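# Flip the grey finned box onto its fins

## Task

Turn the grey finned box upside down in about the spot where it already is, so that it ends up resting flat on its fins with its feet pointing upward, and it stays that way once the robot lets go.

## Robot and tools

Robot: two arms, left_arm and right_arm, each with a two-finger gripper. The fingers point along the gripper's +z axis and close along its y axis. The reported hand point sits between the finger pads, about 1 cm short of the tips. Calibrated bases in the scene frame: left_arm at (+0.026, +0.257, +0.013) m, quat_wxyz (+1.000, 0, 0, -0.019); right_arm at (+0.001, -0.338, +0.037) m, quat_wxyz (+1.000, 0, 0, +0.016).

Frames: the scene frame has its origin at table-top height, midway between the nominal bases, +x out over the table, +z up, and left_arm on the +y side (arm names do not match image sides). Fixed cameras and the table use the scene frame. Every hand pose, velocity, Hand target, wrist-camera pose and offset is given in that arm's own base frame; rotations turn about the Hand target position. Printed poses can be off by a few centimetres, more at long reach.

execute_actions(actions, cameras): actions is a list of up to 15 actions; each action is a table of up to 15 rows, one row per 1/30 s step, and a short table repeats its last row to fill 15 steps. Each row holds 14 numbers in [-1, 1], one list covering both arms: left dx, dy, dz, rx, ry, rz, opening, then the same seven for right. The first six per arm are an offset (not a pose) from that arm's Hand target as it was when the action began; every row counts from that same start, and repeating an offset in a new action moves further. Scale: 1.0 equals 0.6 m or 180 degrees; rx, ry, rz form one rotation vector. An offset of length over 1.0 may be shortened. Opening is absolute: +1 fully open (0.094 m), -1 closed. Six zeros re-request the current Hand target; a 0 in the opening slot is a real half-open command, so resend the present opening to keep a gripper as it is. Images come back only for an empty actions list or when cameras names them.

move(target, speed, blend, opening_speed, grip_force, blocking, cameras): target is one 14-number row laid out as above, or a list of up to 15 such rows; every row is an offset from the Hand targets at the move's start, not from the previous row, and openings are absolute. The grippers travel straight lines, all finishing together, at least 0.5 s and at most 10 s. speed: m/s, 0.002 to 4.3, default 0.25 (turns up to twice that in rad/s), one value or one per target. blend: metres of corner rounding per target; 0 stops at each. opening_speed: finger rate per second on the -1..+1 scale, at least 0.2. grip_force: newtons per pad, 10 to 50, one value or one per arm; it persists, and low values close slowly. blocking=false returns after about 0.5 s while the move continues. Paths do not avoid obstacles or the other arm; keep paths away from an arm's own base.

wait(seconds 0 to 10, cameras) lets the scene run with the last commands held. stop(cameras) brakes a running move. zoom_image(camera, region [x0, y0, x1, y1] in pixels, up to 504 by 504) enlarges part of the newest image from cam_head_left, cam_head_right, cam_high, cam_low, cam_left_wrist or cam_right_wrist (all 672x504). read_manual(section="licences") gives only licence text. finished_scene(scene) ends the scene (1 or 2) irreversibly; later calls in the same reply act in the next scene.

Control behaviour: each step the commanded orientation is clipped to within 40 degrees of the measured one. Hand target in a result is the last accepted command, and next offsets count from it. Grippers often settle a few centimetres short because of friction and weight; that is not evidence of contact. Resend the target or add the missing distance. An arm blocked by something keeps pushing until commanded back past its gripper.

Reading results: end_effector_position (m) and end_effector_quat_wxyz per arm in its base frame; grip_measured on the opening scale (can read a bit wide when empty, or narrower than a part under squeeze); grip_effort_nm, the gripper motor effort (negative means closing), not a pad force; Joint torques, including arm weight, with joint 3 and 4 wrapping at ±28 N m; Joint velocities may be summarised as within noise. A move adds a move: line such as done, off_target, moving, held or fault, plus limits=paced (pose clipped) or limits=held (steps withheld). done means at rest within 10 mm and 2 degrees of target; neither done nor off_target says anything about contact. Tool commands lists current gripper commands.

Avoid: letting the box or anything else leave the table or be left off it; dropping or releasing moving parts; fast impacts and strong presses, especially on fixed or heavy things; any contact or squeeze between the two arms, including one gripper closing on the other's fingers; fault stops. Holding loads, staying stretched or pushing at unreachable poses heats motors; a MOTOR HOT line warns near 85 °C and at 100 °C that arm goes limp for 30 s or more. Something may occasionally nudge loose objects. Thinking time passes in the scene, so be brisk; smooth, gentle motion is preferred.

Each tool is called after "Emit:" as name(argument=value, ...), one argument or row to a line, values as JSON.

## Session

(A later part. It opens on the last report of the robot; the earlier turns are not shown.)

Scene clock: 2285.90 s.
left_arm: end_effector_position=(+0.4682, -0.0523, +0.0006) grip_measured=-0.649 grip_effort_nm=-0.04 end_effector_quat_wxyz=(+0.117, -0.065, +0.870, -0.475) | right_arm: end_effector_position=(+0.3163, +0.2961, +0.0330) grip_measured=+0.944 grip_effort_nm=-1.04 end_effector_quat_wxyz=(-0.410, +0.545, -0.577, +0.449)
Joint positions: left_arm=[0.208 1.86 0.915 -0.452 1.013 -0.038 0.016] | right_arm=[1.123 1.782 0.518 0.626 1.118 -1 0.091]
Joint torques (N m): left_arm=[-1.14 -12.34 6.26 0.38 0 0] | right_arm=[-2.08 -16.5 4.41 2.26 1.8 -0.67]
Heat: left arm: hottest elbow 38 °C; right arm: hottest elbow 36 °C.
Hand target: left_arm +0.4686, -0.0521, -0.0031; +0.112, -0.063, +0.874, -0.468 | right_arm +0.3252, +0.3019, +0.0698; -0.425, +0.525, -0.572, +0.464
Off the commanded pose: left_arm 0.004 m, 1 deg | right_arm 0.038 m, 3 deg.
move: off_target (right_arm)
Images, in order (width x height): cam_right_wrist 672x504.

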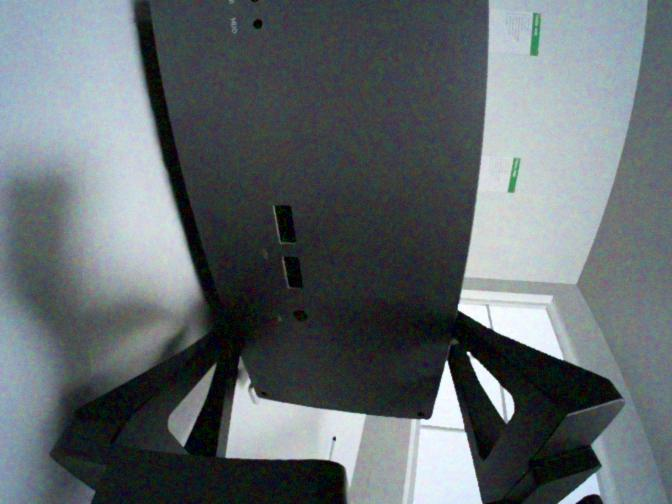

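Emit:
move(
  target=[
    [0,0,0,0,0,0,-0.65,0.004,0,0.04,0.0015,0.0166,0,0.6],
  ],
  speed=0.03,
  cameras=["cam_right_wrist"],
)

Emit:
move(
  target=[
    [0,0,0,0,0,0,-0.65,0.005,0,0.04,0.0015,0.0166,0,0.6],
  ],
  speed=0.03,
  cameras=["cam_right_wrist","cam_left_wrist","cam_low"],
)

Scene clock: 2297.20 s.
left_arm: end_effector_position=(+0.4682, -0.0523, +0.0006) grip_measured=-0.649 grip_effort_nm=-0.04 end_effector_quat_wxyz=(+0.117, -0.065, +0.870, -0.475) | right_arm: end_effector_position=(+0.3131, +0.2877, +0.0493) grip_measured=+0.944 grip_effort_nm=-1.04 end_effector_quat_wxyz=(-0.388, +0.559, -0.591, +0.433)
Joint positions: left_arm=[0.208 1.86 0.915 -0.452 1.013 -0.038 0.016] | right_arm=[1.113 1.653 0.518 0.384 1.076 -0.912 0.091]
Joint torques (N m): left_arm=[-0.97 -12.16 6.22 0.34 0.01 0.01] | right_arm=[-1.08 -15.91 7.5 1.99 2.05 -0.74]
Heat: left arm: hottest elbow 38 °C; right arm: hottest elbow 36 °C.
Hand target: left_arm +0.4686, -0.0521, -0.0031; +0.112, -0.063, +0.874, -0.468 | right_arm +0.3276, +0.3019, +0.0938; -0.411, +0.536, -0.584, +0.449
Off the commanded pose: left_arm 0.004 m, 1 deg | right_arm 0.049 m, 4 deg.
move: off_target (right_arm)
Images, in order (width x height): cam_right_wrist 672x504.

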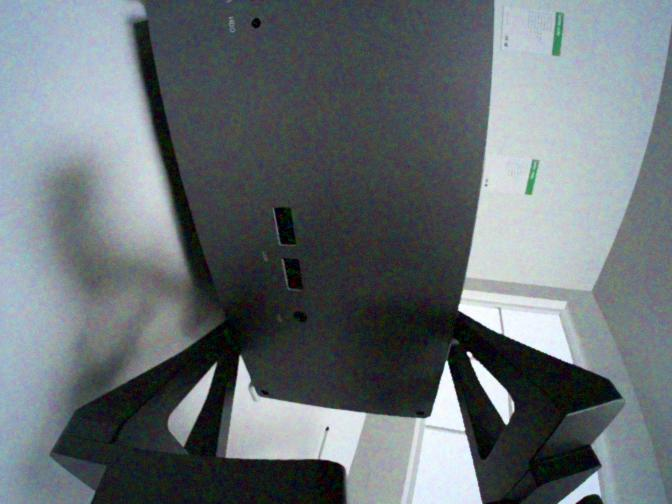

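Scene clock: 2298.77 s.
left_arm: end_effector_position=(+0.4682, -0.0523, +0.0006) grip_measured=-0.649 grip_effort_nm=-0.04 end_effector_quat_wxyz=(+0.117, -0.065, +0.870, -0.475) | right_arm: end_effector_position=(+0.3099, +0.2791, +0.0644) grip_measured=+0.944 grip_effort_nm=-1.04 end_effector_quat_wxyz=(-0.365, +0.573, -0.603, +0.419)
Joint positions: left_arm=[0.208 1.86 0.915 -0.452 1.013 -0.038 0.016] | right_arm=[1.101 1.543 0.529 0.168 1.034 -0.844 0.091]
Joint torques (N m): left_arm=[-0.97 -12.16 6.22 0.36 0.01 -0.01] | right_arm=[-1.08 -14.15 10.26 1.83 2.19 -0.79]
Heat: left arm: hottest elbow 38 °C; right arm: hottest elbow 36 °C.
Hand target: left_arm +0.4686, -0.0521, -0.0031; +0.112, -0.063, +0.874, -0.468 | right_arm +0.3305, +0.3020, +0.1176; -0.397, +0.547, -0.596, +0.434
Off the commanded pose: left_arm 0.004 m, 1 deg | right_arm 0.062 m, 5 deg.
move: off_target (right_arm)
Images, in order (width x height): cam_low 672x504, cam_left_wrist 672x504, cam_right_wrist 672x504.

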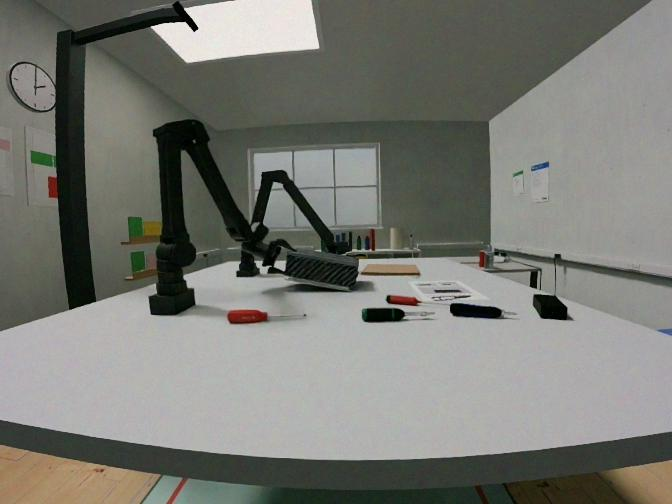

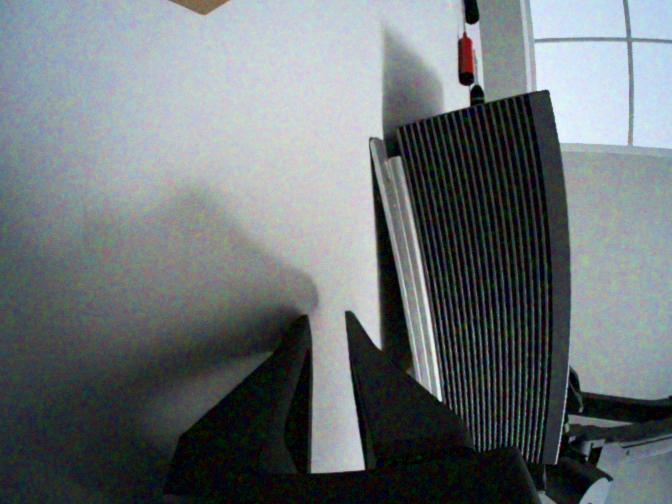

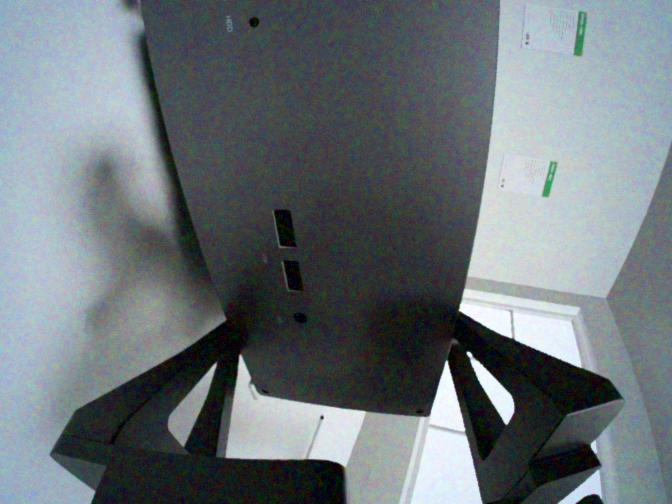

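Emit:
move(
  target=[
    [-0.0935,-0.0882,0.0193,0,0,0,-0.5,0,0,0,0,0,0,0.6],
  ],
  speed=0.06,
  cameras=["cam_left_wrist","cam_high"],
)

Emit:
zoom_image(
  camera="cam_left_wrist",
  region=[230, 200, 530, 425],
)

Scene clock: 2363.57 s.
left_arm: end_effector_position=(+0.4117, -0.1019, +0.0049) grip_measured=-0.503 grip_effort_nm=0.17 end_effector_quat_wxyz=(+0.108, -0.066, +0.874, -0.469) | right_arm: end_effector_position=(+0.3099, +0.2791, +0.0644) grip_measured=+0.944 grip_effort_nm=-1.04 end_effector_quat_wxyz=(-0.365, +0.572, -0.604, +0.418)
Joint positions: left_arm=[0.105 1.727 0.709 -0.255 0.975 -0.205 0.023] | right_arm=[1.101 1.543 0.531 0.161 1.034 -0.836 0.091]
Joint torques (N m): left_arm=[-1.55 -11.34 4.93 1.68 0.43 -0.24] | right_arm=[-1.79 -13.8 10.06 1.68 2.23 -0.74]
Heat: left arm: hottest elbow 38 °C; right arm: hottest elbow 44 °C.
Hand target: left_arm +0.4125, -0.1050, +0.0085; +0.112, -0.063, +0.874, -0.468 | right_arm +0.3305, +0.3020, +0.1177; -0.397, +0.547, -0.596, +0.434
Off the commanded pose: left_arm 0.005 m, 1 deg | right_arm 0.061 m, 5 deg.
move: off_target (right_arm)
Images, in order (width x height): cam_high 672x504, cam_left_wrist 672x504.

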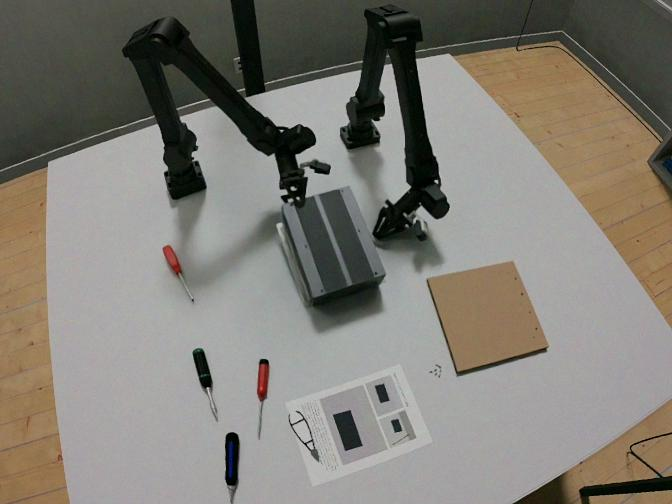

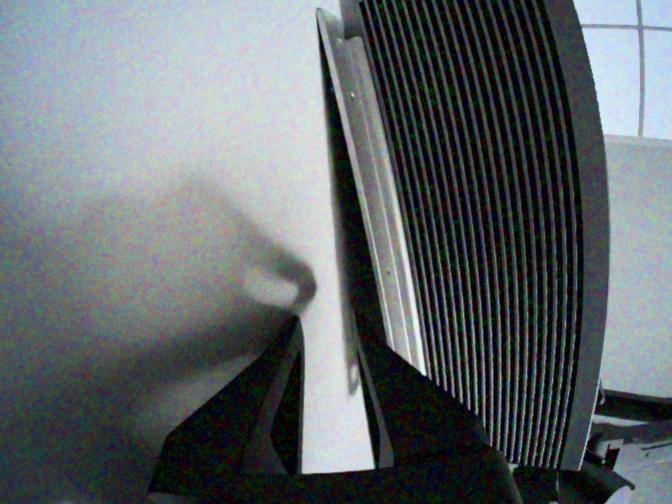

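Scaled by 1.680 from the camera's 672x504 image, which has a finer 960x720 frame.

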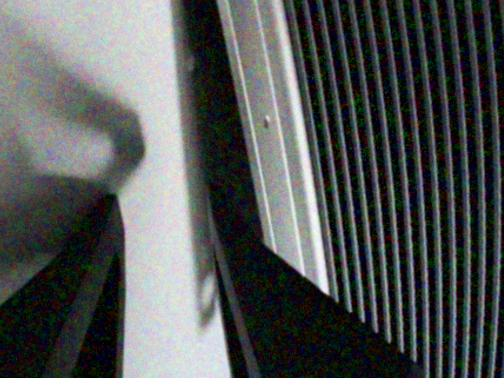

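Emit:
move(
  target=[
    [0,0,0.0135,0,0,0,-0.5,0,0,0,0,0,0,0.6],
    [0,-0.06,0.0135,0,0,0,-0.5,0,0,0,0,0,0,0.6],
  ],
  speed=0.04,
  cameras=["cam_left_wrist"],
)

Emit:
zoom_image(
  camera="cam_left_wrist",
  region=[230, 240, 530, 465],
)

Scene clock: 2397.57 s.
left_arm: end_effector_position=(+0.4121, -0.1240, +0.0107) grip_measured=-0.503 grip_effort_nm=0.17 end_effector_quat_wxyz=(+0.111, -0.082, +0.876, -0.463) | right_arm: end_effector_position=(+0.3120, +0.2738, +0.0644) grip_measured=+0.944 grip_effort_nm=-1.04 end_effector_quat_wxyz=(-0.358, +0.569, -0.606, +0.425)
Joint positions: left_arm=[0.039 1.69 0.674 -0.142 0.931 -0.356 0.023] | right_arm=[1.092 1.543 0.531 0.149 1.044 -0.836 0.091]
Joint torques (N m): left_arm=[-4.31 -10.64 5.59 2.14 0.71 -0.26] | right_arm=[-0.85 -14.33 10.11 1.84 1.8 -0.76]
Heat: left arm: hottest elbow 36 °C; right arm: hottest elbow 43 °C.
Hand target: left_arm +0.4125, -0.1410, +0.0167; +0.112, -0.064, +0.874, -0.468 | right_arm +0.3306, +0.3019, +0.1177; -0.397, +0.547, -0.596, +0.434
Off the commanded pose: left_arm 0.018 m, 2 deg | right_arm 0.063 m, 5 deg.
move: off_target (left_arm, right_arm)
Images, in order (width x height): cam_left_wrist 672x504.

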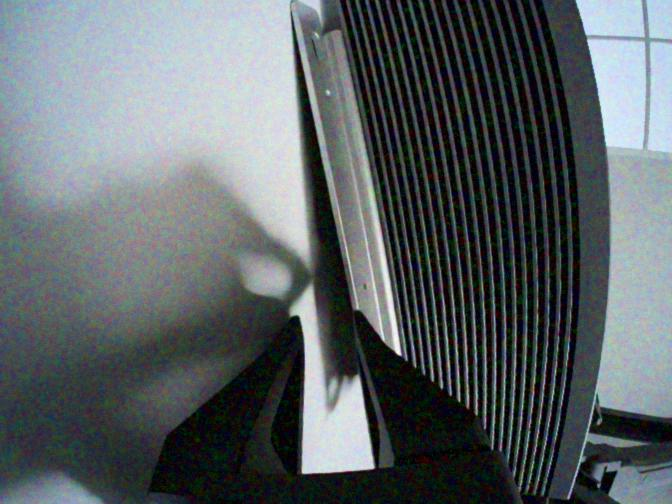

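Scaled by 1.680 from the camera's 672x504 image, which has a finer 960x720 frame.

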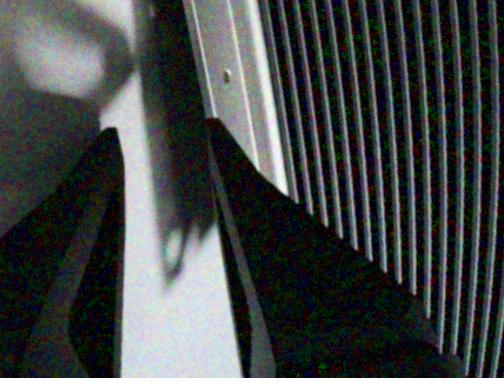

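Emit:
move(
  target=[
    [0,0.05,0.0,0,0,0,-0.5,0,0,0,0,0,0,0.6],
    [0,0.05,0.011,0,0,0,-0.5,0,0,0,0,0,0,0.6],
  ],
  speed=0.04,
  cameras=["cam_left_wrist"],
)

Emit:
zoom_image(
  camera="cam_left_wrist",
  region=[230, 240, 530, 465],
)

Scene clock: 2407.97 s.
left_arm: end_effector_position=(+0.3973, -0.1152, +0.0110) grip_measured=-0.503 grip_effort_nm=0.17 end_effector_quat_wxyz=(+0.093, -0.073, +0.876, -0.468) | right_arm: end_effector_position=(+0.3119, +0.2743, +0.0650) grip_measured=+0.944 grip_effort_nm=-1.04 end_effector_quat_wxyz=(-0.359, +0.570, -0.606, +0.424)
Joint positions: left_arm=[0.071 1.682 0.674 -0.253 0.962 -0.258 0.023] | right_arm=[1.092 1.539 0.531 0.148 1.04 -0.836 0.091]
Joint torques (N m): left_arm=[-0.09 -10.7 7.68 0.81 0.72 0.01] | right_arm=[-0.44 -13.8 10.29 2.07 1.94 -0.75]
Heat: left arm: hottest elbow 36 °C; right arm: hottest elbow 43 °C.
Hand target: left_arm +0.4126, -0.1109, +0.0232; +0.112, -0.064, +0.874, -0.468 | right_arm +0.3306, +0.3019, +0.1177; -0.397, +0.547, -0.596, +0.434
Off the commanded pose: left_arm 0.020 m, 2 deg | right_arm 0.062 m, 5 deg.
move: off_target (left_arm, right_arm)
Images, in order (width x height): cam_left_wrist 672x504.

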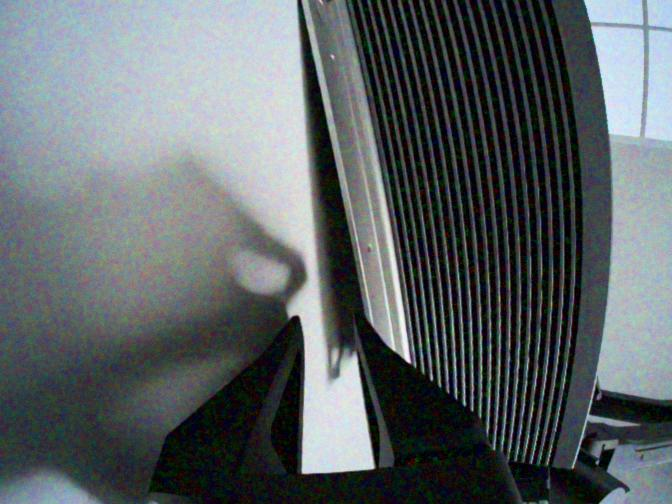

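Scaled by 1.680 from the camera's 672x504 image, which has a finer 960x720 frame.

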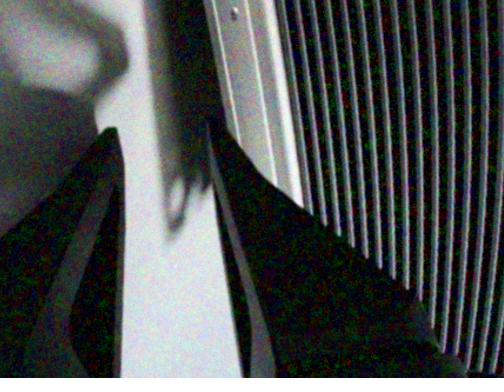

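Emit:
execute_actions(
  actions=[],
  cameras=["cam_low","cam_high"],
)

Emit:
zoom_image(
  camera="cam_low",
  region=[230, 215, 430, 315],
)

Emit:
zoom_image(
  camera="cam_high",
  region=[240, 150, 460, 315],
)

Scene clock: 2438.17 s.
left_arm: end_effector_position=(+0.3973, -0.1152, +0.0110) grip_measured=-0.503 grip_effort_nm=0.17 end_effector_quat_wxyz=(+0.093, -0.073, +0.876, -0.468) | right_arm: end_effector_position=(+0.3119, +0.2743, +0.0650) grip_measured=+0.944 grip_effort_nm=-1.04 end_effector_quat_wxyz=(-0.359, +0.570, -0.606, +0.424)
Joint positions: left_arm=[0.071 1.682 0.674 -0.254 0.962 -0.258 0.023] | right_arm=[1.092 1.539 0.531 0.148 1.04 -0.836 0.091]
Joint velocities: within noise
Joint torques (N m): left_arm=[-0.21 -10.75 7.66 0.8 0.71 0.01] | right_arm=[-0.91 -13.86 10.19 1.8 2 -0.75]
Heat: left arm: hottest elbow 38 °C; right arm: hottest elbow 43 °C.
Hand target: left_arm +0.4125, -0.1109, +0.0232; +0.112, -0.064, +0.874, -0.468 | right_arm +0.3306, +0.3019, +0.1177; -0.397, +0.547, -0.596, +0.434
Tool commands: left_gripper/opening=-0.5 right_gripper/opening=+0.6
Off the commanded pose: left_arm 0.020 m, 2 deg | right_arm 0.062 m, 5 deg.
Images, in order (width x height): cam_high 672x504, cam_low 672x504.

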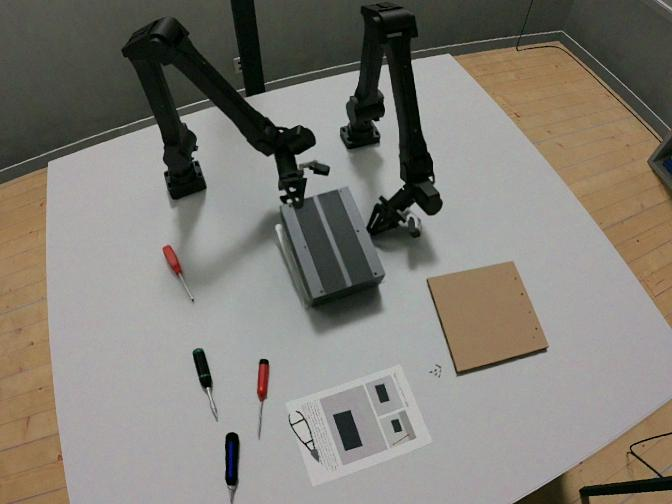

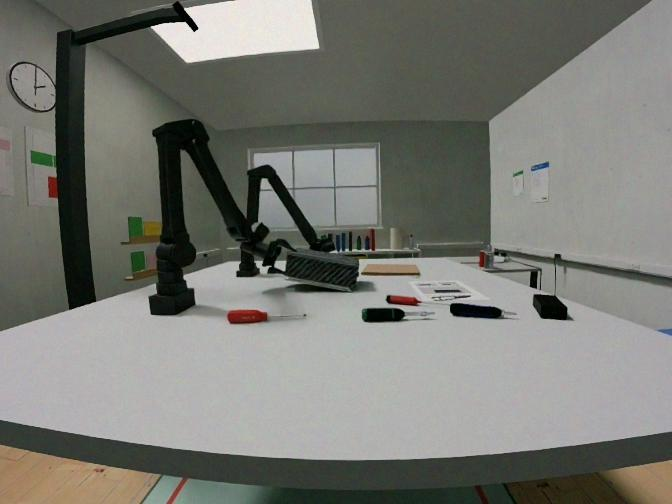

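Scaled by 2.520.

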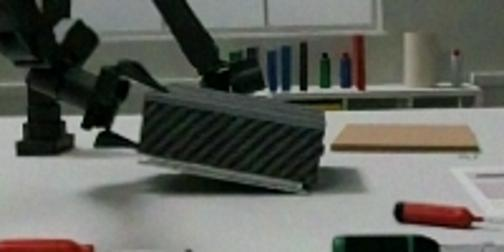

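Scaled by 2.291.

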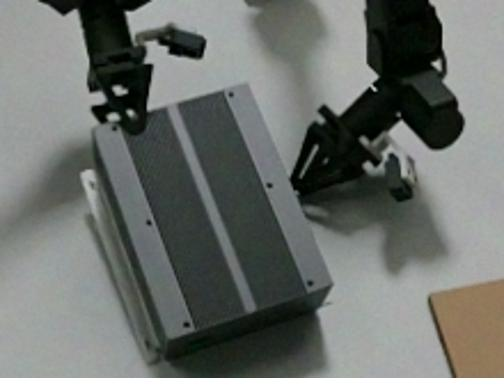

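Emit:
execute_actions(
  actions=[],
  cameras=["cam_left_wrist"],
)

Emit:
zoom_image(
  camera="cam_left_wrist",
  region=[280, 270, 440, 390],
)

Scene clock: 2446.77 s.
left_arm: end_effector_position=(+0.3973, -0.1152, +0.0110) grip_measured=-0.503 grip_effort_nm=0.17 end_effector_quat_wxyz=(+0.093, -0.073, +0.876, -0.468) | right_arm: end_effector_position=(+0.3119, +0.2743, +0.0650) grip_measured=+0.944 grip_effort_nm=-1.04 end_effector_quat_wxyz=(-0.359, +0.570, -0.606, +0.424)
Joint positions: left_arm=[0.071 1.682 0.674 -0.254 0.962 -0.258 0.023] | right_arm=[1.092 1.539 0.531 0.148 1.04 -0.836 0.091]
Joint velocities: within noise
Joint torques (N m): left_arm=[-0.15 -10.7 7.65 0.83 0.71 0.01] | right_arm=[-0.73 -13.51 10.21 2.02 1.95 -0.73]
Heat: left arm: hottest elbow 38 °C; right arm: hottest elbow 43 °C.
Hand target: left_arm +0.4125, -0.1109, +0.0232; +0.112, -0.064, +0.874, -0.468 | right_arm +0.3306, +0.3019, +0.1177; -0.397, +0.547, -0.596, +0.434
Tool commands: left_gripper/opening=-0.5 right_gripper/opening=+0.6
Off the commanded pose: left_arm 0.020 m, 2 deg | right_arm 0.062 m, 5 deg.
Images, in order (width x height): cam_left_wrist 672x504.

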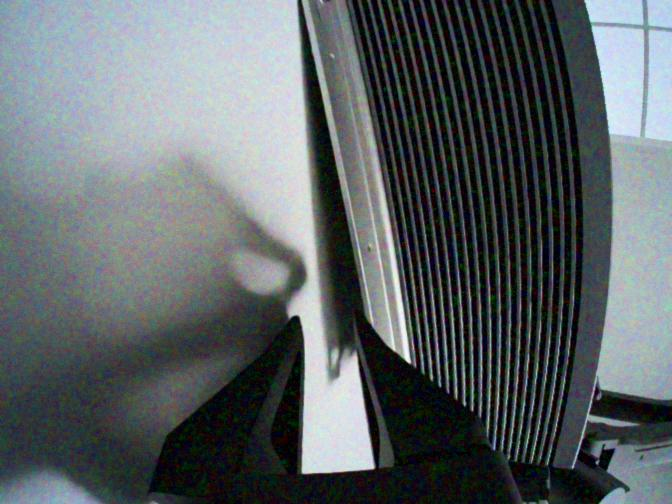

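Scaled by 3.150 from the camera's 672x504 image, which has a finer 960x720 frame.

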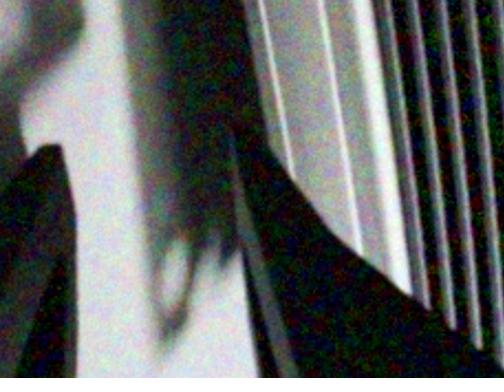

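Emit:
move(
  target=[
    [0,0.05,0.0,0,0,0,-0.5,0,0,0,0,0,0,0.6],
  ],
  speed=0.04,
  cameras=["cam_left_wrist"],
)

Scene clock: 2464.33 s.
left_arm: end_effector_position=(+0.3997, -0.0861, +0.0171) grip_measured=-0.503 grip_effort_nm=0.17 end_effector_quat_wxyz=(+0.100, -0.070, +0.875, -0.469) | right_arm: end_effector_position=(+0.3119, +0.2743, +0.0650) grip_measured=+0.944 grip_effort_nm=-1.04 end_effector_quat_wxyz=(-0.359, +0.570, -0.606, +0.424)
Joint positions: left_arm=[0.152 1.682 0.709 -0.386 0.985 -0.121 0.023] | right_arm=[1.092 1.539 0.531 0.148 1.04 -0.836 0.091]
Joint torques (N m): left_arm=[0.03 -9.47 7.77 0.62 0.74 0.02] | right_arm=[-0.67 -13.51 10.28 1.85 1.98 -0.76]
Heat: left arm: hottest elbow 39 °C; right arm: hottest elbow 44 °C.
Hand target: left_arm +0.4125, -0.0810, +0.0232; +0.112, -0.063, +0.874, -0.468 | right_arm +0.3306, +0.3019, +0.1177; -0.397, +0.547, -0.596, +0.434
Off the commanded pose: left_arm 0.015 m, 2 deg | right_arm 0.062 m, 5 deg.
move: off_target (left_arm, right_arm)
Images, in order (width x height): cam_left_wrist 672x504.

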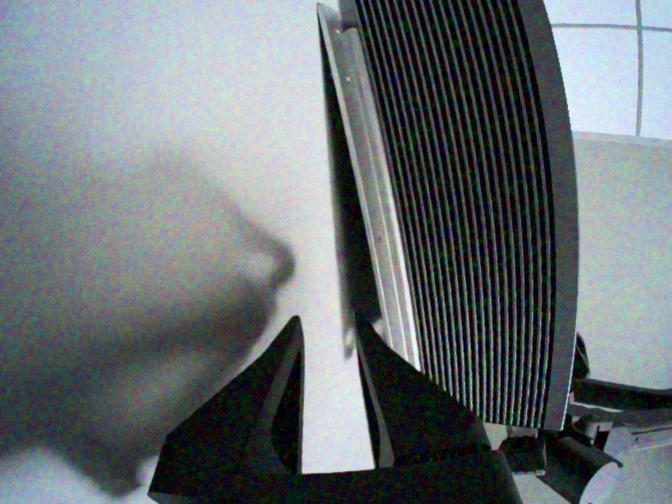

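Emit:
move(
  target=[
    [0,-0.02,0.004,-0.0506,-0.0151,0,-0.5,0,0,0,0,0,0,0.6],
  ],
  speed=0.05,
  cameras=["cam_left_wrist"],
)

Emit:
zoom_image(
  camera="cam_left_wrist",
  region=[250, 200, 490, 380],
)

Scene clock: 2496.00 s.
left_arm: end_effector_position=(+0.4136, -0.0965, +0.0339) grip_measured=-0.503 grip_effort_nm=0.16 end_effector_quat_wxyz=(+0.134, -0.048, +0.832, -0.536) | right_arm: end_effector_position=(+0.3119, +0.2743, +0.0650) grip_measured=+0.944 grip_effort_nm=-1.04 end_effector_quat_wxyz=(-0.359, +0.570, -0.606, +0.424)
Joint positions: left_arm=[0.154 1.714 0.703 -0.225 1.145 -0.177 0.023] | right_arm=[1.092 1.539 0.531 0.148 1.04 -0.836 0.091]
Joint torques (N m): left_arm=[0.03 -8.41 5.04 1.68 0.77 -0.25] | right_arm=[-1.26 -13.98 10.26 1.89 1.96 -0.77]
Heat: left arm: hottest elbow 38 °C; right arm: hottest elbow 44 °C.
Hand target: left_arm +0.4125, -0.0930, +0.0256; +0.127, -0.061, +0.831, -0.537 | right_arm +0.3306, +0.3019, +0.1177; -0.397, +0.547, -0.596, +0.434
Off the commanded pose: left_arm 0.009 m, 2 deg | right_arm 0.062 m, 5 deg.
move: off_target (right_arm)
Images, in order (width x height): cam_left_wrist 672x504.

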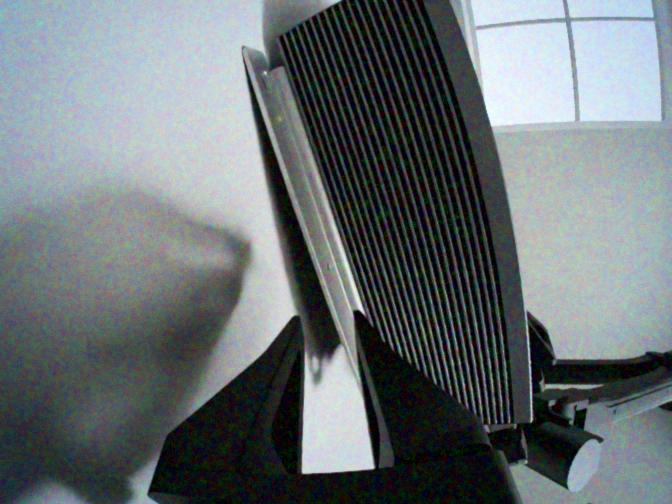

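Scaled by 2.100 from the camera's 672x504 image, which has a finer 960x720 frame.

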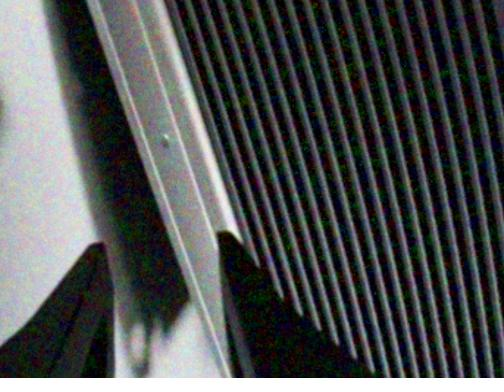

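Emit:
move(
  target=[
    [0,0,-0.022,0,0,0,-0.5,0,0,0,0,0,0,0.6],
  ],
  speed=0.04,
  cameras=[],
)

Scene clock: 2514.93 s.
left_arm: end_effector_position=(+0.4135, -0.0965, +0.0204) grip_measured=-0.503 grip_effort_nm=0.17 end_effector_quat_wxyz=(+0.133, -0.049, +0.832, -0.536) | right_arm: end_effector_position=(+0.3119, +0.2743, +0.0650) grip_measured=+0.944 grip_effort_nm=-1.04 end_effector_quat_wxyz=(-0.359, +0.570, -0.606, +0.424)
Joint positions: left_arm=[0.154 1.754 0.699 -0.182 1.145 -0.179 0.023] | right_arm=[1.092 1.539 0.531 0.148 1.04 -0.836 0.091]
Joint torques (N m): left_arm=[0.03 -8.59 4.81 1.66 0.76 -0.21] | right_arm=[-0.5 -13.63 10.14 2.17 2 -0.8]
Heat: left arm: hottest elbow 37 °C; right arm: hottest elbow 44 °C.
Hand target: left_arm +0.4125, -0.0930, +0.0124; +0.128, -0.061, +0.831, -0.537 | right_arm +0.3306, +0.3019, +0.1177; -0.397, +0.547, -0.596, +0.434
Off the commanded pose: left_arm 0.009 m, 2 deg | right_arm 0.062 m, 5 deg.
move: off_target (right_arm)
No camera images: "cameras" was empty.

Emit:
move(
  target=[
    [0,0,-0.006,0,0,0,-0.5,0,0,0,0,0,0,0.6],
    [0,-0.048,-0.006,0,0,0,-0.5,0,0,0,0,0,0,0.6],
  ],
  speed=0.04,
  cameras=["cam_left_wrist"],
)

Emit:
zoom_image(
  camera="cam_left_wrist",
  region=[250, 220, 490, 400],
)

Scene clock: 2524.33 s.
left_arm: end_effector_position=(+0.4151, -0.1181, +0.0150) grip_measured=-0.503 grip_effort_nm=0.17 end_effector_quat_wxyz=(+0.135, -0.057, +0.831, -0.537) | right_arm: end_effector_position=(+0.3119, +0.2743, +0.0650) grip_measured=+0.944 grip_effort_nm=-1.04 end_effector_quat_wxyz=(-0.359, +0.570, -0.606, +0.424)
Joint positions: left_arm=[0.095 1.764 0.66 0.012 1.12 -0.345 0.023] | right_arm=[1.092 1.539 0.531 0.148 1.04 -0.836 0.091]
Joint torques (N m): left_arm=[-1.61 -9.11 4.51 1.99 0.5 -0.24] | right_arm=[-0.62 -13.63 10.33 1.96 2.03 -0.76]
Heat: left arm: hottest elbow 37 °C; right arm: hottest elbow 44 °C.
Hand target: left_arm +0.4125, -0.1218, +0.0088; +0.128, -0.061, +0.831, -0.537 | right_arm +0.3306, +0.3019, +0.1177; -0.397, +0.547, -0.596, +0.434
Off the commanded pose: left_arm 0.008 m, 1 deg | right_arm 0.062 m, 5 deg.
move: off_target (right_arm)
Images, in order (width x height): cam_left_wrist 672x504.

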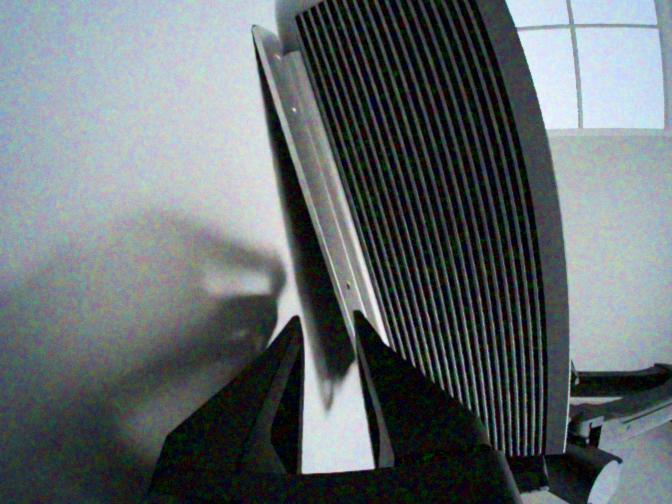

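Scaled by 2.100 from the camera's 672x504 image, which has a finer 960x720 frame.

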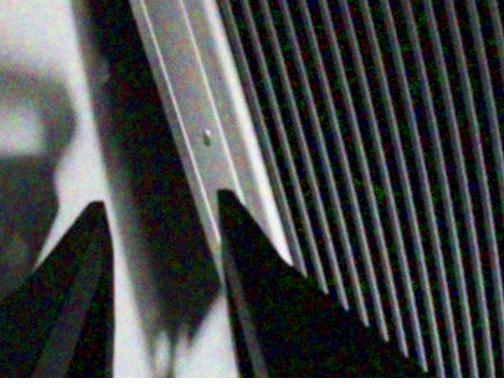

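Emit:
move(
  target=[
    [0,-0.04,0,0,0,0,-0.5,0,0,0,0,0,0,0.6],
  ],
  speed=0.04,
  cameras=["cam_left_wrist"],
)

Emit:
zoom_image(
  camera="cam_left_wrist",
  region=[250, 240, 490, 420],
)

Scene clock: 2534.73 s.
left_arm: end_effector_position=(+0.4154, -0.1418, +0.0151) grip_measured=-0.503 grip_effort_nm=0.17 end_effector_quat_wxyz=(+0.135, -0.057, +0.831, -0.537) | right_arm: end_effector_position=(+0.3119, +0.2743, +0.0650) grip_measured=+0.944 grip_effort_nm=-1.04 end_effector_quat_wxyz=(-0.359, +0.570, -0.606, +0.424)
Joint positions: left_arm=[0.031 1.764 0.635 0.148 1.087 -0.47 0.023] | right_arm=[1.092 1.539 0.531 0.148 1.04 -0.836 0.091]
Joint torques (N m): left_arm=[-1.67 -9 4.46 2.09 0.45 -0.25] | right_arm=[-0.97 -13.27 10.25 1.96 1.99 -0.81]
Heat: left arm: hottest elbow 37 °C; right arm: hottest elbow 44 °C.
Hand target: left_arm +0.4125, -0.1458, +0.0088; +0.128, -0.061, +0.831, -0.537 | right_arm +0.3306, +0.3018, +0.1177; -0.397, +0.547, -0.596, +0.434
Off the commanded pose: left_arm 0.008 m, 1 deg | right_arm 0.062 m, 5 deg.
move: off_target (right_arm)
Images, in order (width x height): cam_left_wrist 672x504.

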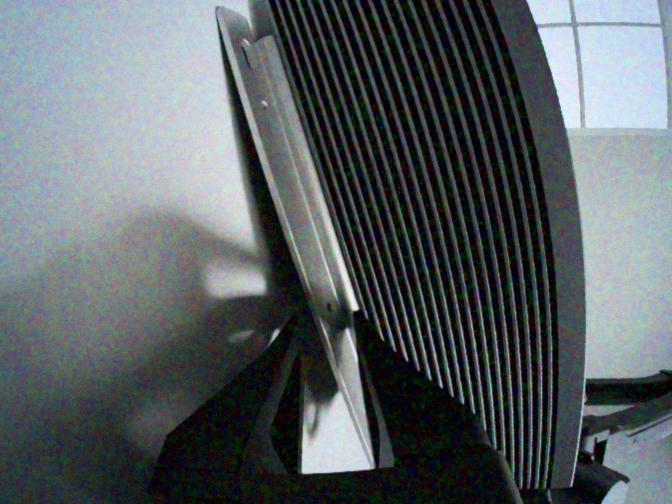

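Scaled by 2.100 from the camera's 672x504 image, which has a finer 960x720 frame.

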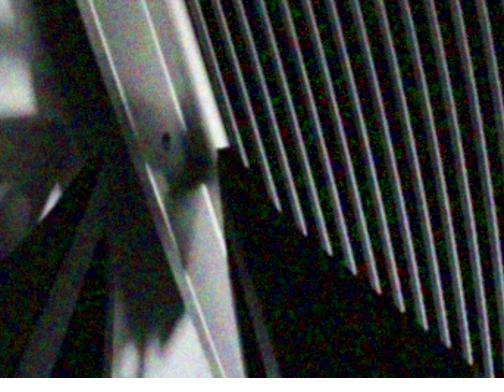

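Emit:
move(
  target=[
    [0,-0.005,0,0,0,0,-0.72,0,0,0,0,0,0,0.6],
    [0,-0.006,0.05,0,0,0,-0.72,0,0,0,0,0,0,0.6],
  ],
  speed=0.04,
  cameras=["cam_left_wrist","cam_right_wrist"],
)

Scene clock: 2549.40 s.
left_arm: end_effector_position=(+0.4128, -0.1421, +0.0201) grip_measured=-0.717 grip_effort_nm=-0.12 end_effector_quat_wxyz=(+0.123, -0.076, +0.838, -0.526) | right_arm: end_effector_position=(+0.3118, +0.2747, +0.0654) grip_measured=+0.944 grip_effort_nm=-1.04 end_effector_quat_wxyz=(-0.360, +0.570, -0.607, +0.422)
Joint positions: left_arm=[0.024 1.727 0.633 0.091 1.055 -0.494 0.013] | right_arm=[1.092 1.537 0.531 0.146 1.037 -0.833 0.091]
Joint torques (N m): left_arm=[-1.9 -13.33 5.03 1.11 1.49 -0.21] | right_arm=[-0.73 -13.22 10.13 1.98 2.14 -0.76]
Heat: left arm: hottest elbow 36 °C; right arm: hottest elbow 45 °C.
Hand target: left_arm +0.4124, -0.1495, +0.0388; +0.127, -0.061, +0.831, -0.537 | right_arm +0.3306, +0.3019, +0.1178; -0.397, +0.547, -0.596, +0.434
Off the commanded pose: left_arm 0.020 m, 2 deg | right_arm 0.062 m, 5 deg.
move: off_target (left_arm, right_arm)
Images, in order (width x height): cam_left_wrist 672x504, cam_right_wrist 672x504.

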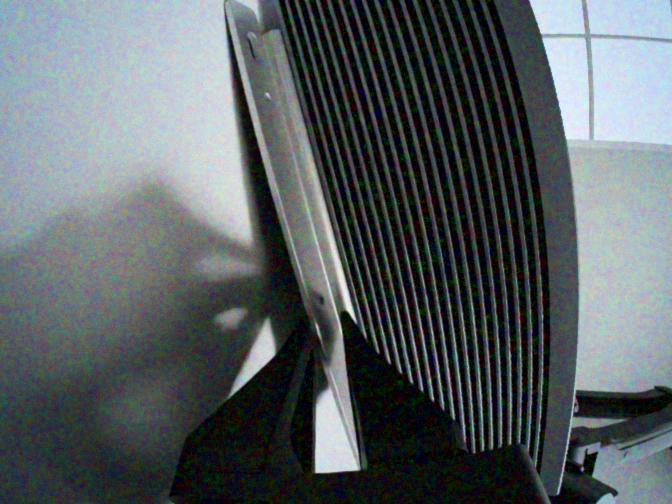

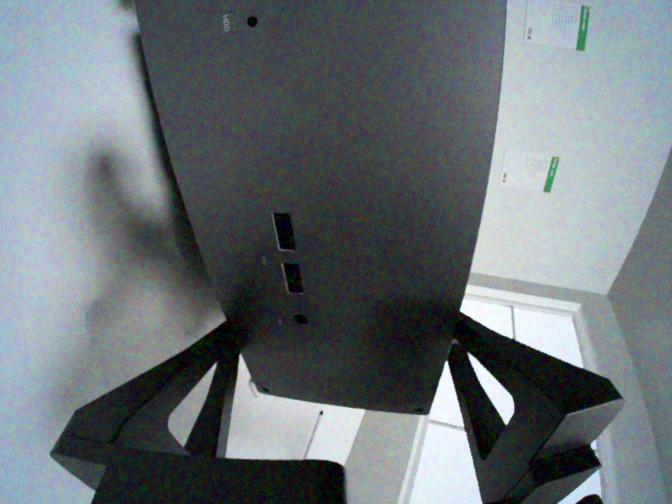

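Emit:
move(
  target=[
    [0.003,-0.003,0.05,0,0,0,-0.72,0,0,0,0,0,0,0.6],
  ],
  speed=0.03,
  cameras=["cam_left_wrist"],
)

Emit:
move(
  target=[
    [0.003,-0.003,0.05,0,0,0,-0.72,0,0,0,0,0,0,0.6],
  ],
  speed=0.03,
  cameras=["cam_left_wrist","cam_right_wrist","cam_low"],
)

Scene clock: 2558.70 s.
left_arm: end_effector_position=(+0.4049, -0.1393, +0.0228) grip_measured=-0.717 grip_effort_nm=-0.12 end_effector_quat_wxyz=(+0.099, -0.102, +0.848, -0.511) | right_arm: end_effector_position=(+0.3113, +0.2737, +0.0670) grip_measured=+0.944 grip_effort_nm=-1.04 end_effector_quat_wxyz=(-0.355, +0.575, -0.603, +0.424)
Joint positions: left_arm=[0.024 1.685 0.633 -0.016 1.021 -0.502 0.013] | right_arm=[1.092 1.528 0.531 0.133 1.037 -0.846 0.091]
Joint torques (N m): left_arm=[-2.26 -16.15 6.52 1.62 2.77 -0.15] | right_arm=[-0.62 -12.34 10.24 2.58 2.12 -0.65]
Heat: left arm: hottest elbow 36 °C; right arm: hottest elbow 45 °C.
Hand target: left_arm +0.4142, -0.1513, +0.0687; +0.127, -0.061, +0.831, -0.537 | right_arm +0.3306, +0.3019, +0.1177; -0.397, +0.547, -0.596, +0.434
Off the commanded pose: left_arm 0.048 m, 7 deg | right_arm 0.061 m, 6 deg.
move: off_target (left_arm, right_arm)
Images, in order (width x height): cam_left_wrist 672x504.

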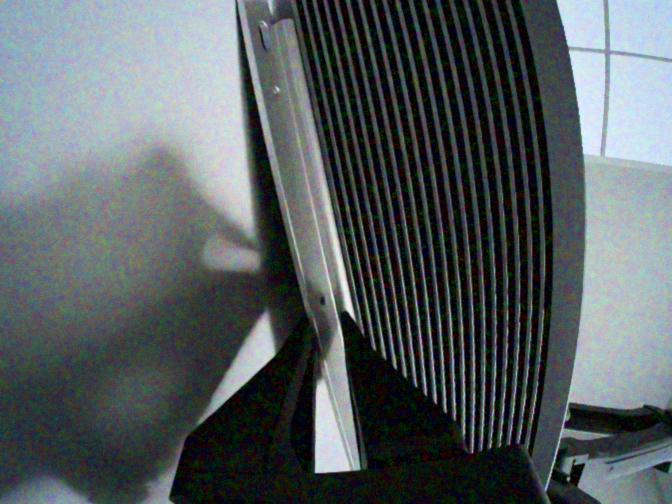

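Scene clock: 2560.40 s.
left_arm: end_effector_position=(+0.3967, -0.1351, +0.0319) grip_measured=-0.717 grip_effort_nm=-0.12 end_effector_quat_wxyz=(+0.082, -0.122, +0.855, -0.498) | right_arm: end_effector_position=(+0.3117, +0.2722, +0.0693) grip_measured=+0.942 grip_effort_nm=-1.04 end_effector_quat_wxyz=(-0.355, +0.572, -0.604, +0.427)
Joint positions: left_arm=[0.028 1.629 0.632 -0.122 0.994 -0.504 0.013] | right_arm=[1.091 1.523 0.531 0.127 1.044 -0.842 0.091]
Joint torques (N m): left_arm=[-3.02 -17.44 8.62 1.76 3.82 -0.14] | right_arm=[-0.67 -11.75 10.28 2.45 1.77 -0.68]
Heat: left arm: hottest elbow 37 °C; right arm: hottest elbow 45 °C.
Hand target: left_arm +0.4161, -0.1529, +0.0989; +0.128, -0.061, +0.831, -0.537 | right_arm +0.3305, +0.3019, +0.1177; -0.397, +0.547, -0.596, +0.434
Off the commanded pose: left_arm 0.072 m, 10 deg | right_arm 0.060 m, 6 deg.
move: off_target (left_arm, right_arm)
Images, in order (width x height): cam_low 672x504, cam_left_wrist 672x504, cam_right_wrist 672x504.

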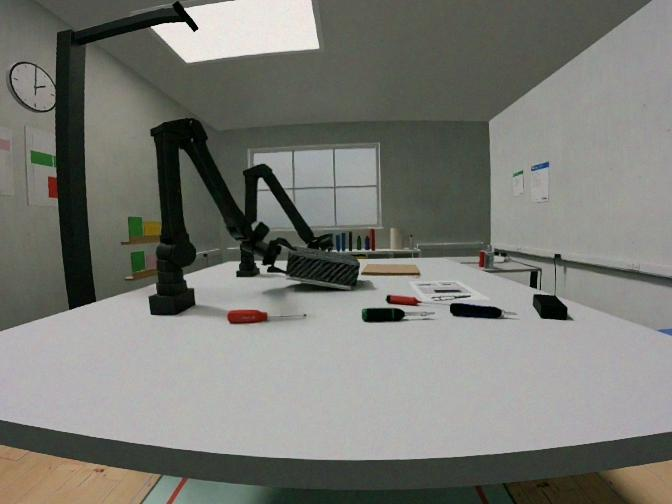

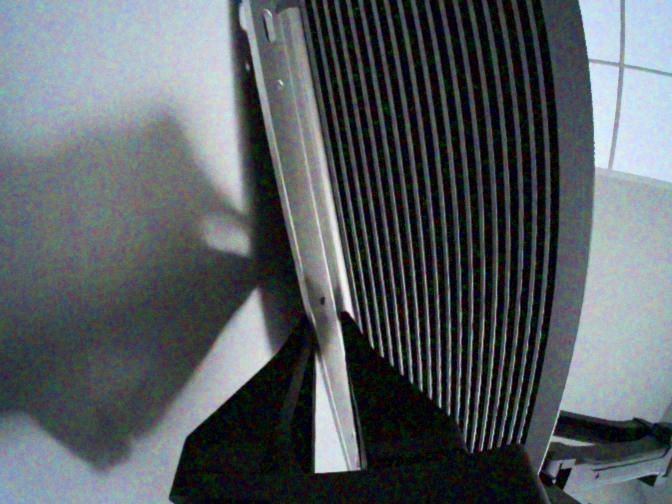

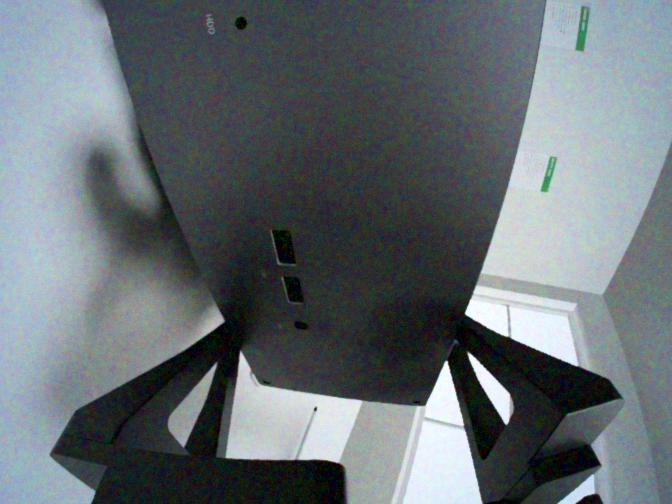

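Emit:
move(
  target=[
    [0.003,0.004,0.04,0,0,0,-0.72,-0.004,0,-0.05,-0.0015,-0.0166,0,0.6],
  ],
  speed=0.02,
  cameras=["cam_left_wrist","cam_right_wrist"],
)

Scene clock: 2577.40 s.
left_arm: end_effector_position=(+0.3905, -0.1268, +0.0443) grip_measured=-0.717 grip_effort_nm=-0.12 end_effector_quat_wxyz=(+0.072, -0.141, +0.856, -0.492) | right_arm: end_effector_position=(+0.3159, +0.2690, +0.0573) grip_measured=+0.940 grip_effort_nm=-1.04 end_effector_quat_wxyz=(+0.382, -0.533, +0.613, -0.441)
Joint positions: left_arm=[0.048 1.574 0.632 -0.215 0.985 -0.504 0.013] | right_arm=[1.091 1.61 0.51 0.305 1.105 -0.834 0.091]
Joint torques (N m): left_arm=[-3.84 -17.26 10.84 1.61 4.36 0.03] | right_arm=[0.67 -9.82 8.65 3.62 1.1 -1.18]
Heat: left arm: hottest wrist yaw 47 °C; right arm: hottest elbow 45 °C.
Hand target: left_arm +0.4179, -0.1506, +0.1228; +0.127, -0.061, +0.831, -0.537 | right_arm +0.3282, +0.3019, +0.0877; +0.411, -0.537, +0.584, -0.449
Off the commanded pose: left_arm 0.086 m, 13 deg | right_arm 0.046 m, 5 deg.
move: off_target (left_arm, right_arm)
Images, in order (width x height): cam_left_wrist 672x504, cam_right_wrist 672x504.

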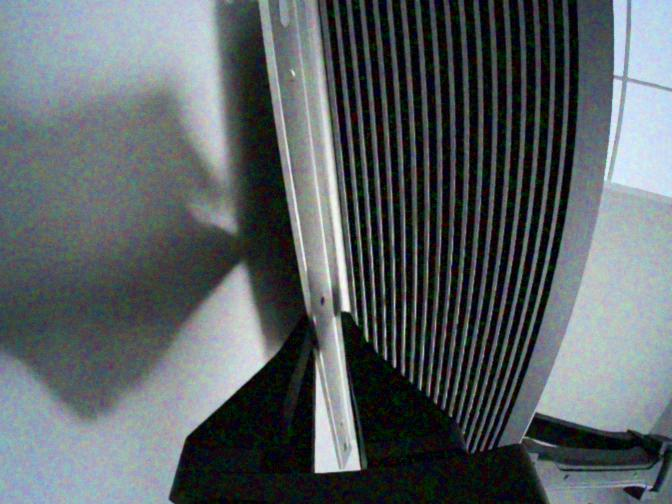

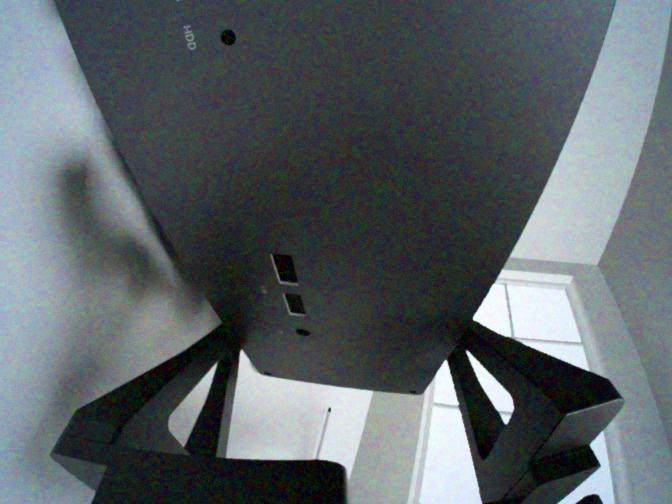

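Emit:
move(
  target=[
    [0.003,-0.004,0.04,0,0,0,-0.72,-0.004,0,-0.05,-0.0015,-0.0166,0,0.6],
  ],
  speed=0.02,
  cameras=["cam_left_wrist","cam_right_wrist"],
)

Scene clock: 2591.27 s.
left_arm: end_effector_position=(+0.3839, -0.1223, +0.0532) grip_measured=-0.717 grip_effort_nm=-0.12 end_effector_quat_wxyz=(+0.067, -0.146, +0.861, -0.482) | right_arm: end_effector_position=(+0.3192, +0.2661, +0.0384) grip_measured=+0.940 grip_effort_nm=-1.04 end_effector_quat_wxyz=(+0.414, -0.486, +0.627, -0.446)
Joint positions: left_arm=[0.057 1.528 0.632 -0.292 0.968 -0.483 0.013] | right_arm=[1.091 1.735 0.495 0.529 1.163 -0.814 0.091]
Joint torques (N m): left_arm=[-5.01 -17.49 13.04 1.47 5.07 -0.19] | right_arm=[1.96 -9.23 7.58 2.78 0.45 -1.81]
Heat: left arm: hottest wrist yaw 61 °C; right arm: hottest elbow 46 °C.
Hand target: left_arm +0.4197, -0.1530, +0.1468; +0.128, -0.061, +0.831, -0.537 | right_arm +0.3258, +0.3019, +0.0578; +0.425, -0.525, +0.572, -0.464
Off the commanded pose: left_arm 0.105 m, 14 deg | right_arm 0.041 m, 8 deg.
move: off_target (left_arm, right_arm)
Images, in order (width x height): cam_left_wrist 672x504, cam_right_wrist 672x504.

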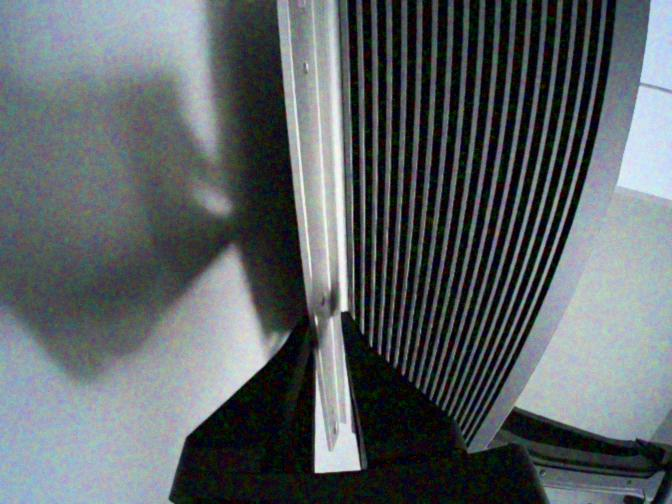

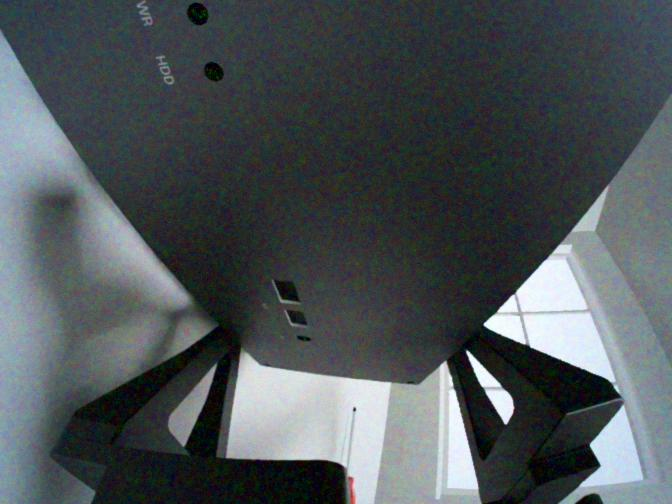

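Emit:
move(
  target=[
    [-0.03,0.03,-0.14,0,0,0,-0.72,0,0,0,0,0,0,0.6],
  ],
  speed=0.05,
  cameras=[],
)

Scene clock: 2608.90 s.
left_arm: end_effector_position=(+0.3845, -0.1193, +0.0256) grip_measured=-0.717 grip_effort_nm=-0.12 end_effector_quat_wxyz=(+0.091, -0.119, +0.850, -0.505) | right_arm: end_effector_position=(+0.3216, +0.2710, +0.0385) grip_measured=+0.939 grip_effort_nm=-1.04 end_effector_quat_wxyz=(+0.396, -0.524, +0.588, -0.473)
Joint positions: left_arm=[0.079 1.632 0.597 -0.121 1.026 -0.435 0.013] | right_arm=[1.091 1.761 0.494 0.62 1.161 -0.995 0.091]
Joint torques (N m): left_arm=[-2.9 -12.16 7.64 2.86 3.59 0.09] | right_arm=[1.96 -10.46 6.23 3.26 0.01 -0.64]
Heat: left arm: hottest wrist yaw 80 °C; right arm: hottest elbow 45 °C.
Hand target: left_arm +0.4017, -0.1350, +0.0629; +0.128, -0.061, +0.831, -0.537 | right_arm +0.3258, +0.3019, +0.0578; +0.425, -0.525, +0.572, -0.464
Off the commanded pose: left_arm 0.044 m, 9 deg | right_arm 0.037 m, 4 deg.
move: off_target (left_arm, right_arm)
No camera images: "cameras" was empty.

Emit:
move(
  target=[
    [-0.02,0.015,-0.09,0,0,0,-0.6,0,0,0,0,0,0,0.6],
  ],
  speed=0.06,
  cameras=[],
)

Scene clock: 2615.60 s.
left_arm: end_effector_position=(+0.3828, -0.1219, +0.0053) grip_measured=-0.601 grip_effort_nm=0.07 end_effector_quat_wxyz=(+0.114, -0.083, +0.835, -0.532) | right_arm: end_effector_position=(+0.3217, +0.2738, +0.0382) grip_measured=+0.939 grip_effort_nm=-1.04 end_effector_quat_wxyz=(-0.378, +0.551, -0.561, +0.489)
Joint positions: left_arm=[0.089 1.734 0.575 0.041 1.098 -0.388 0.019] | right_arm=[1.093 1.769 0.494 0.646 1.156 -1.102 0.091]
Joint torques (N m): left_arm=[-1.49 -8.59 5.31 2.5 1.23 0.05] | right_arm=[0.73 -10.81 5.78 3.17 -0.04 0.35]
Heat: left arm: hottest wrist yaw 76 °C; right arm: hottest elbow 45 °C.
Hand target: left_arm +0.3897, -0.1260, +0.0088; +0.128, -0.061, +0.831, -0.537 | right_arm +0.3258, +0.3019, +0.0577; -0.425, +0.525, -0.572, +0.464
Off the commanded pose: left_arm 0.009 m, 3 deg | right_arm 0.035 m, 7 deg.
move: off_target (left_arm, right_arm)
No camera images: "cameras" was empty.


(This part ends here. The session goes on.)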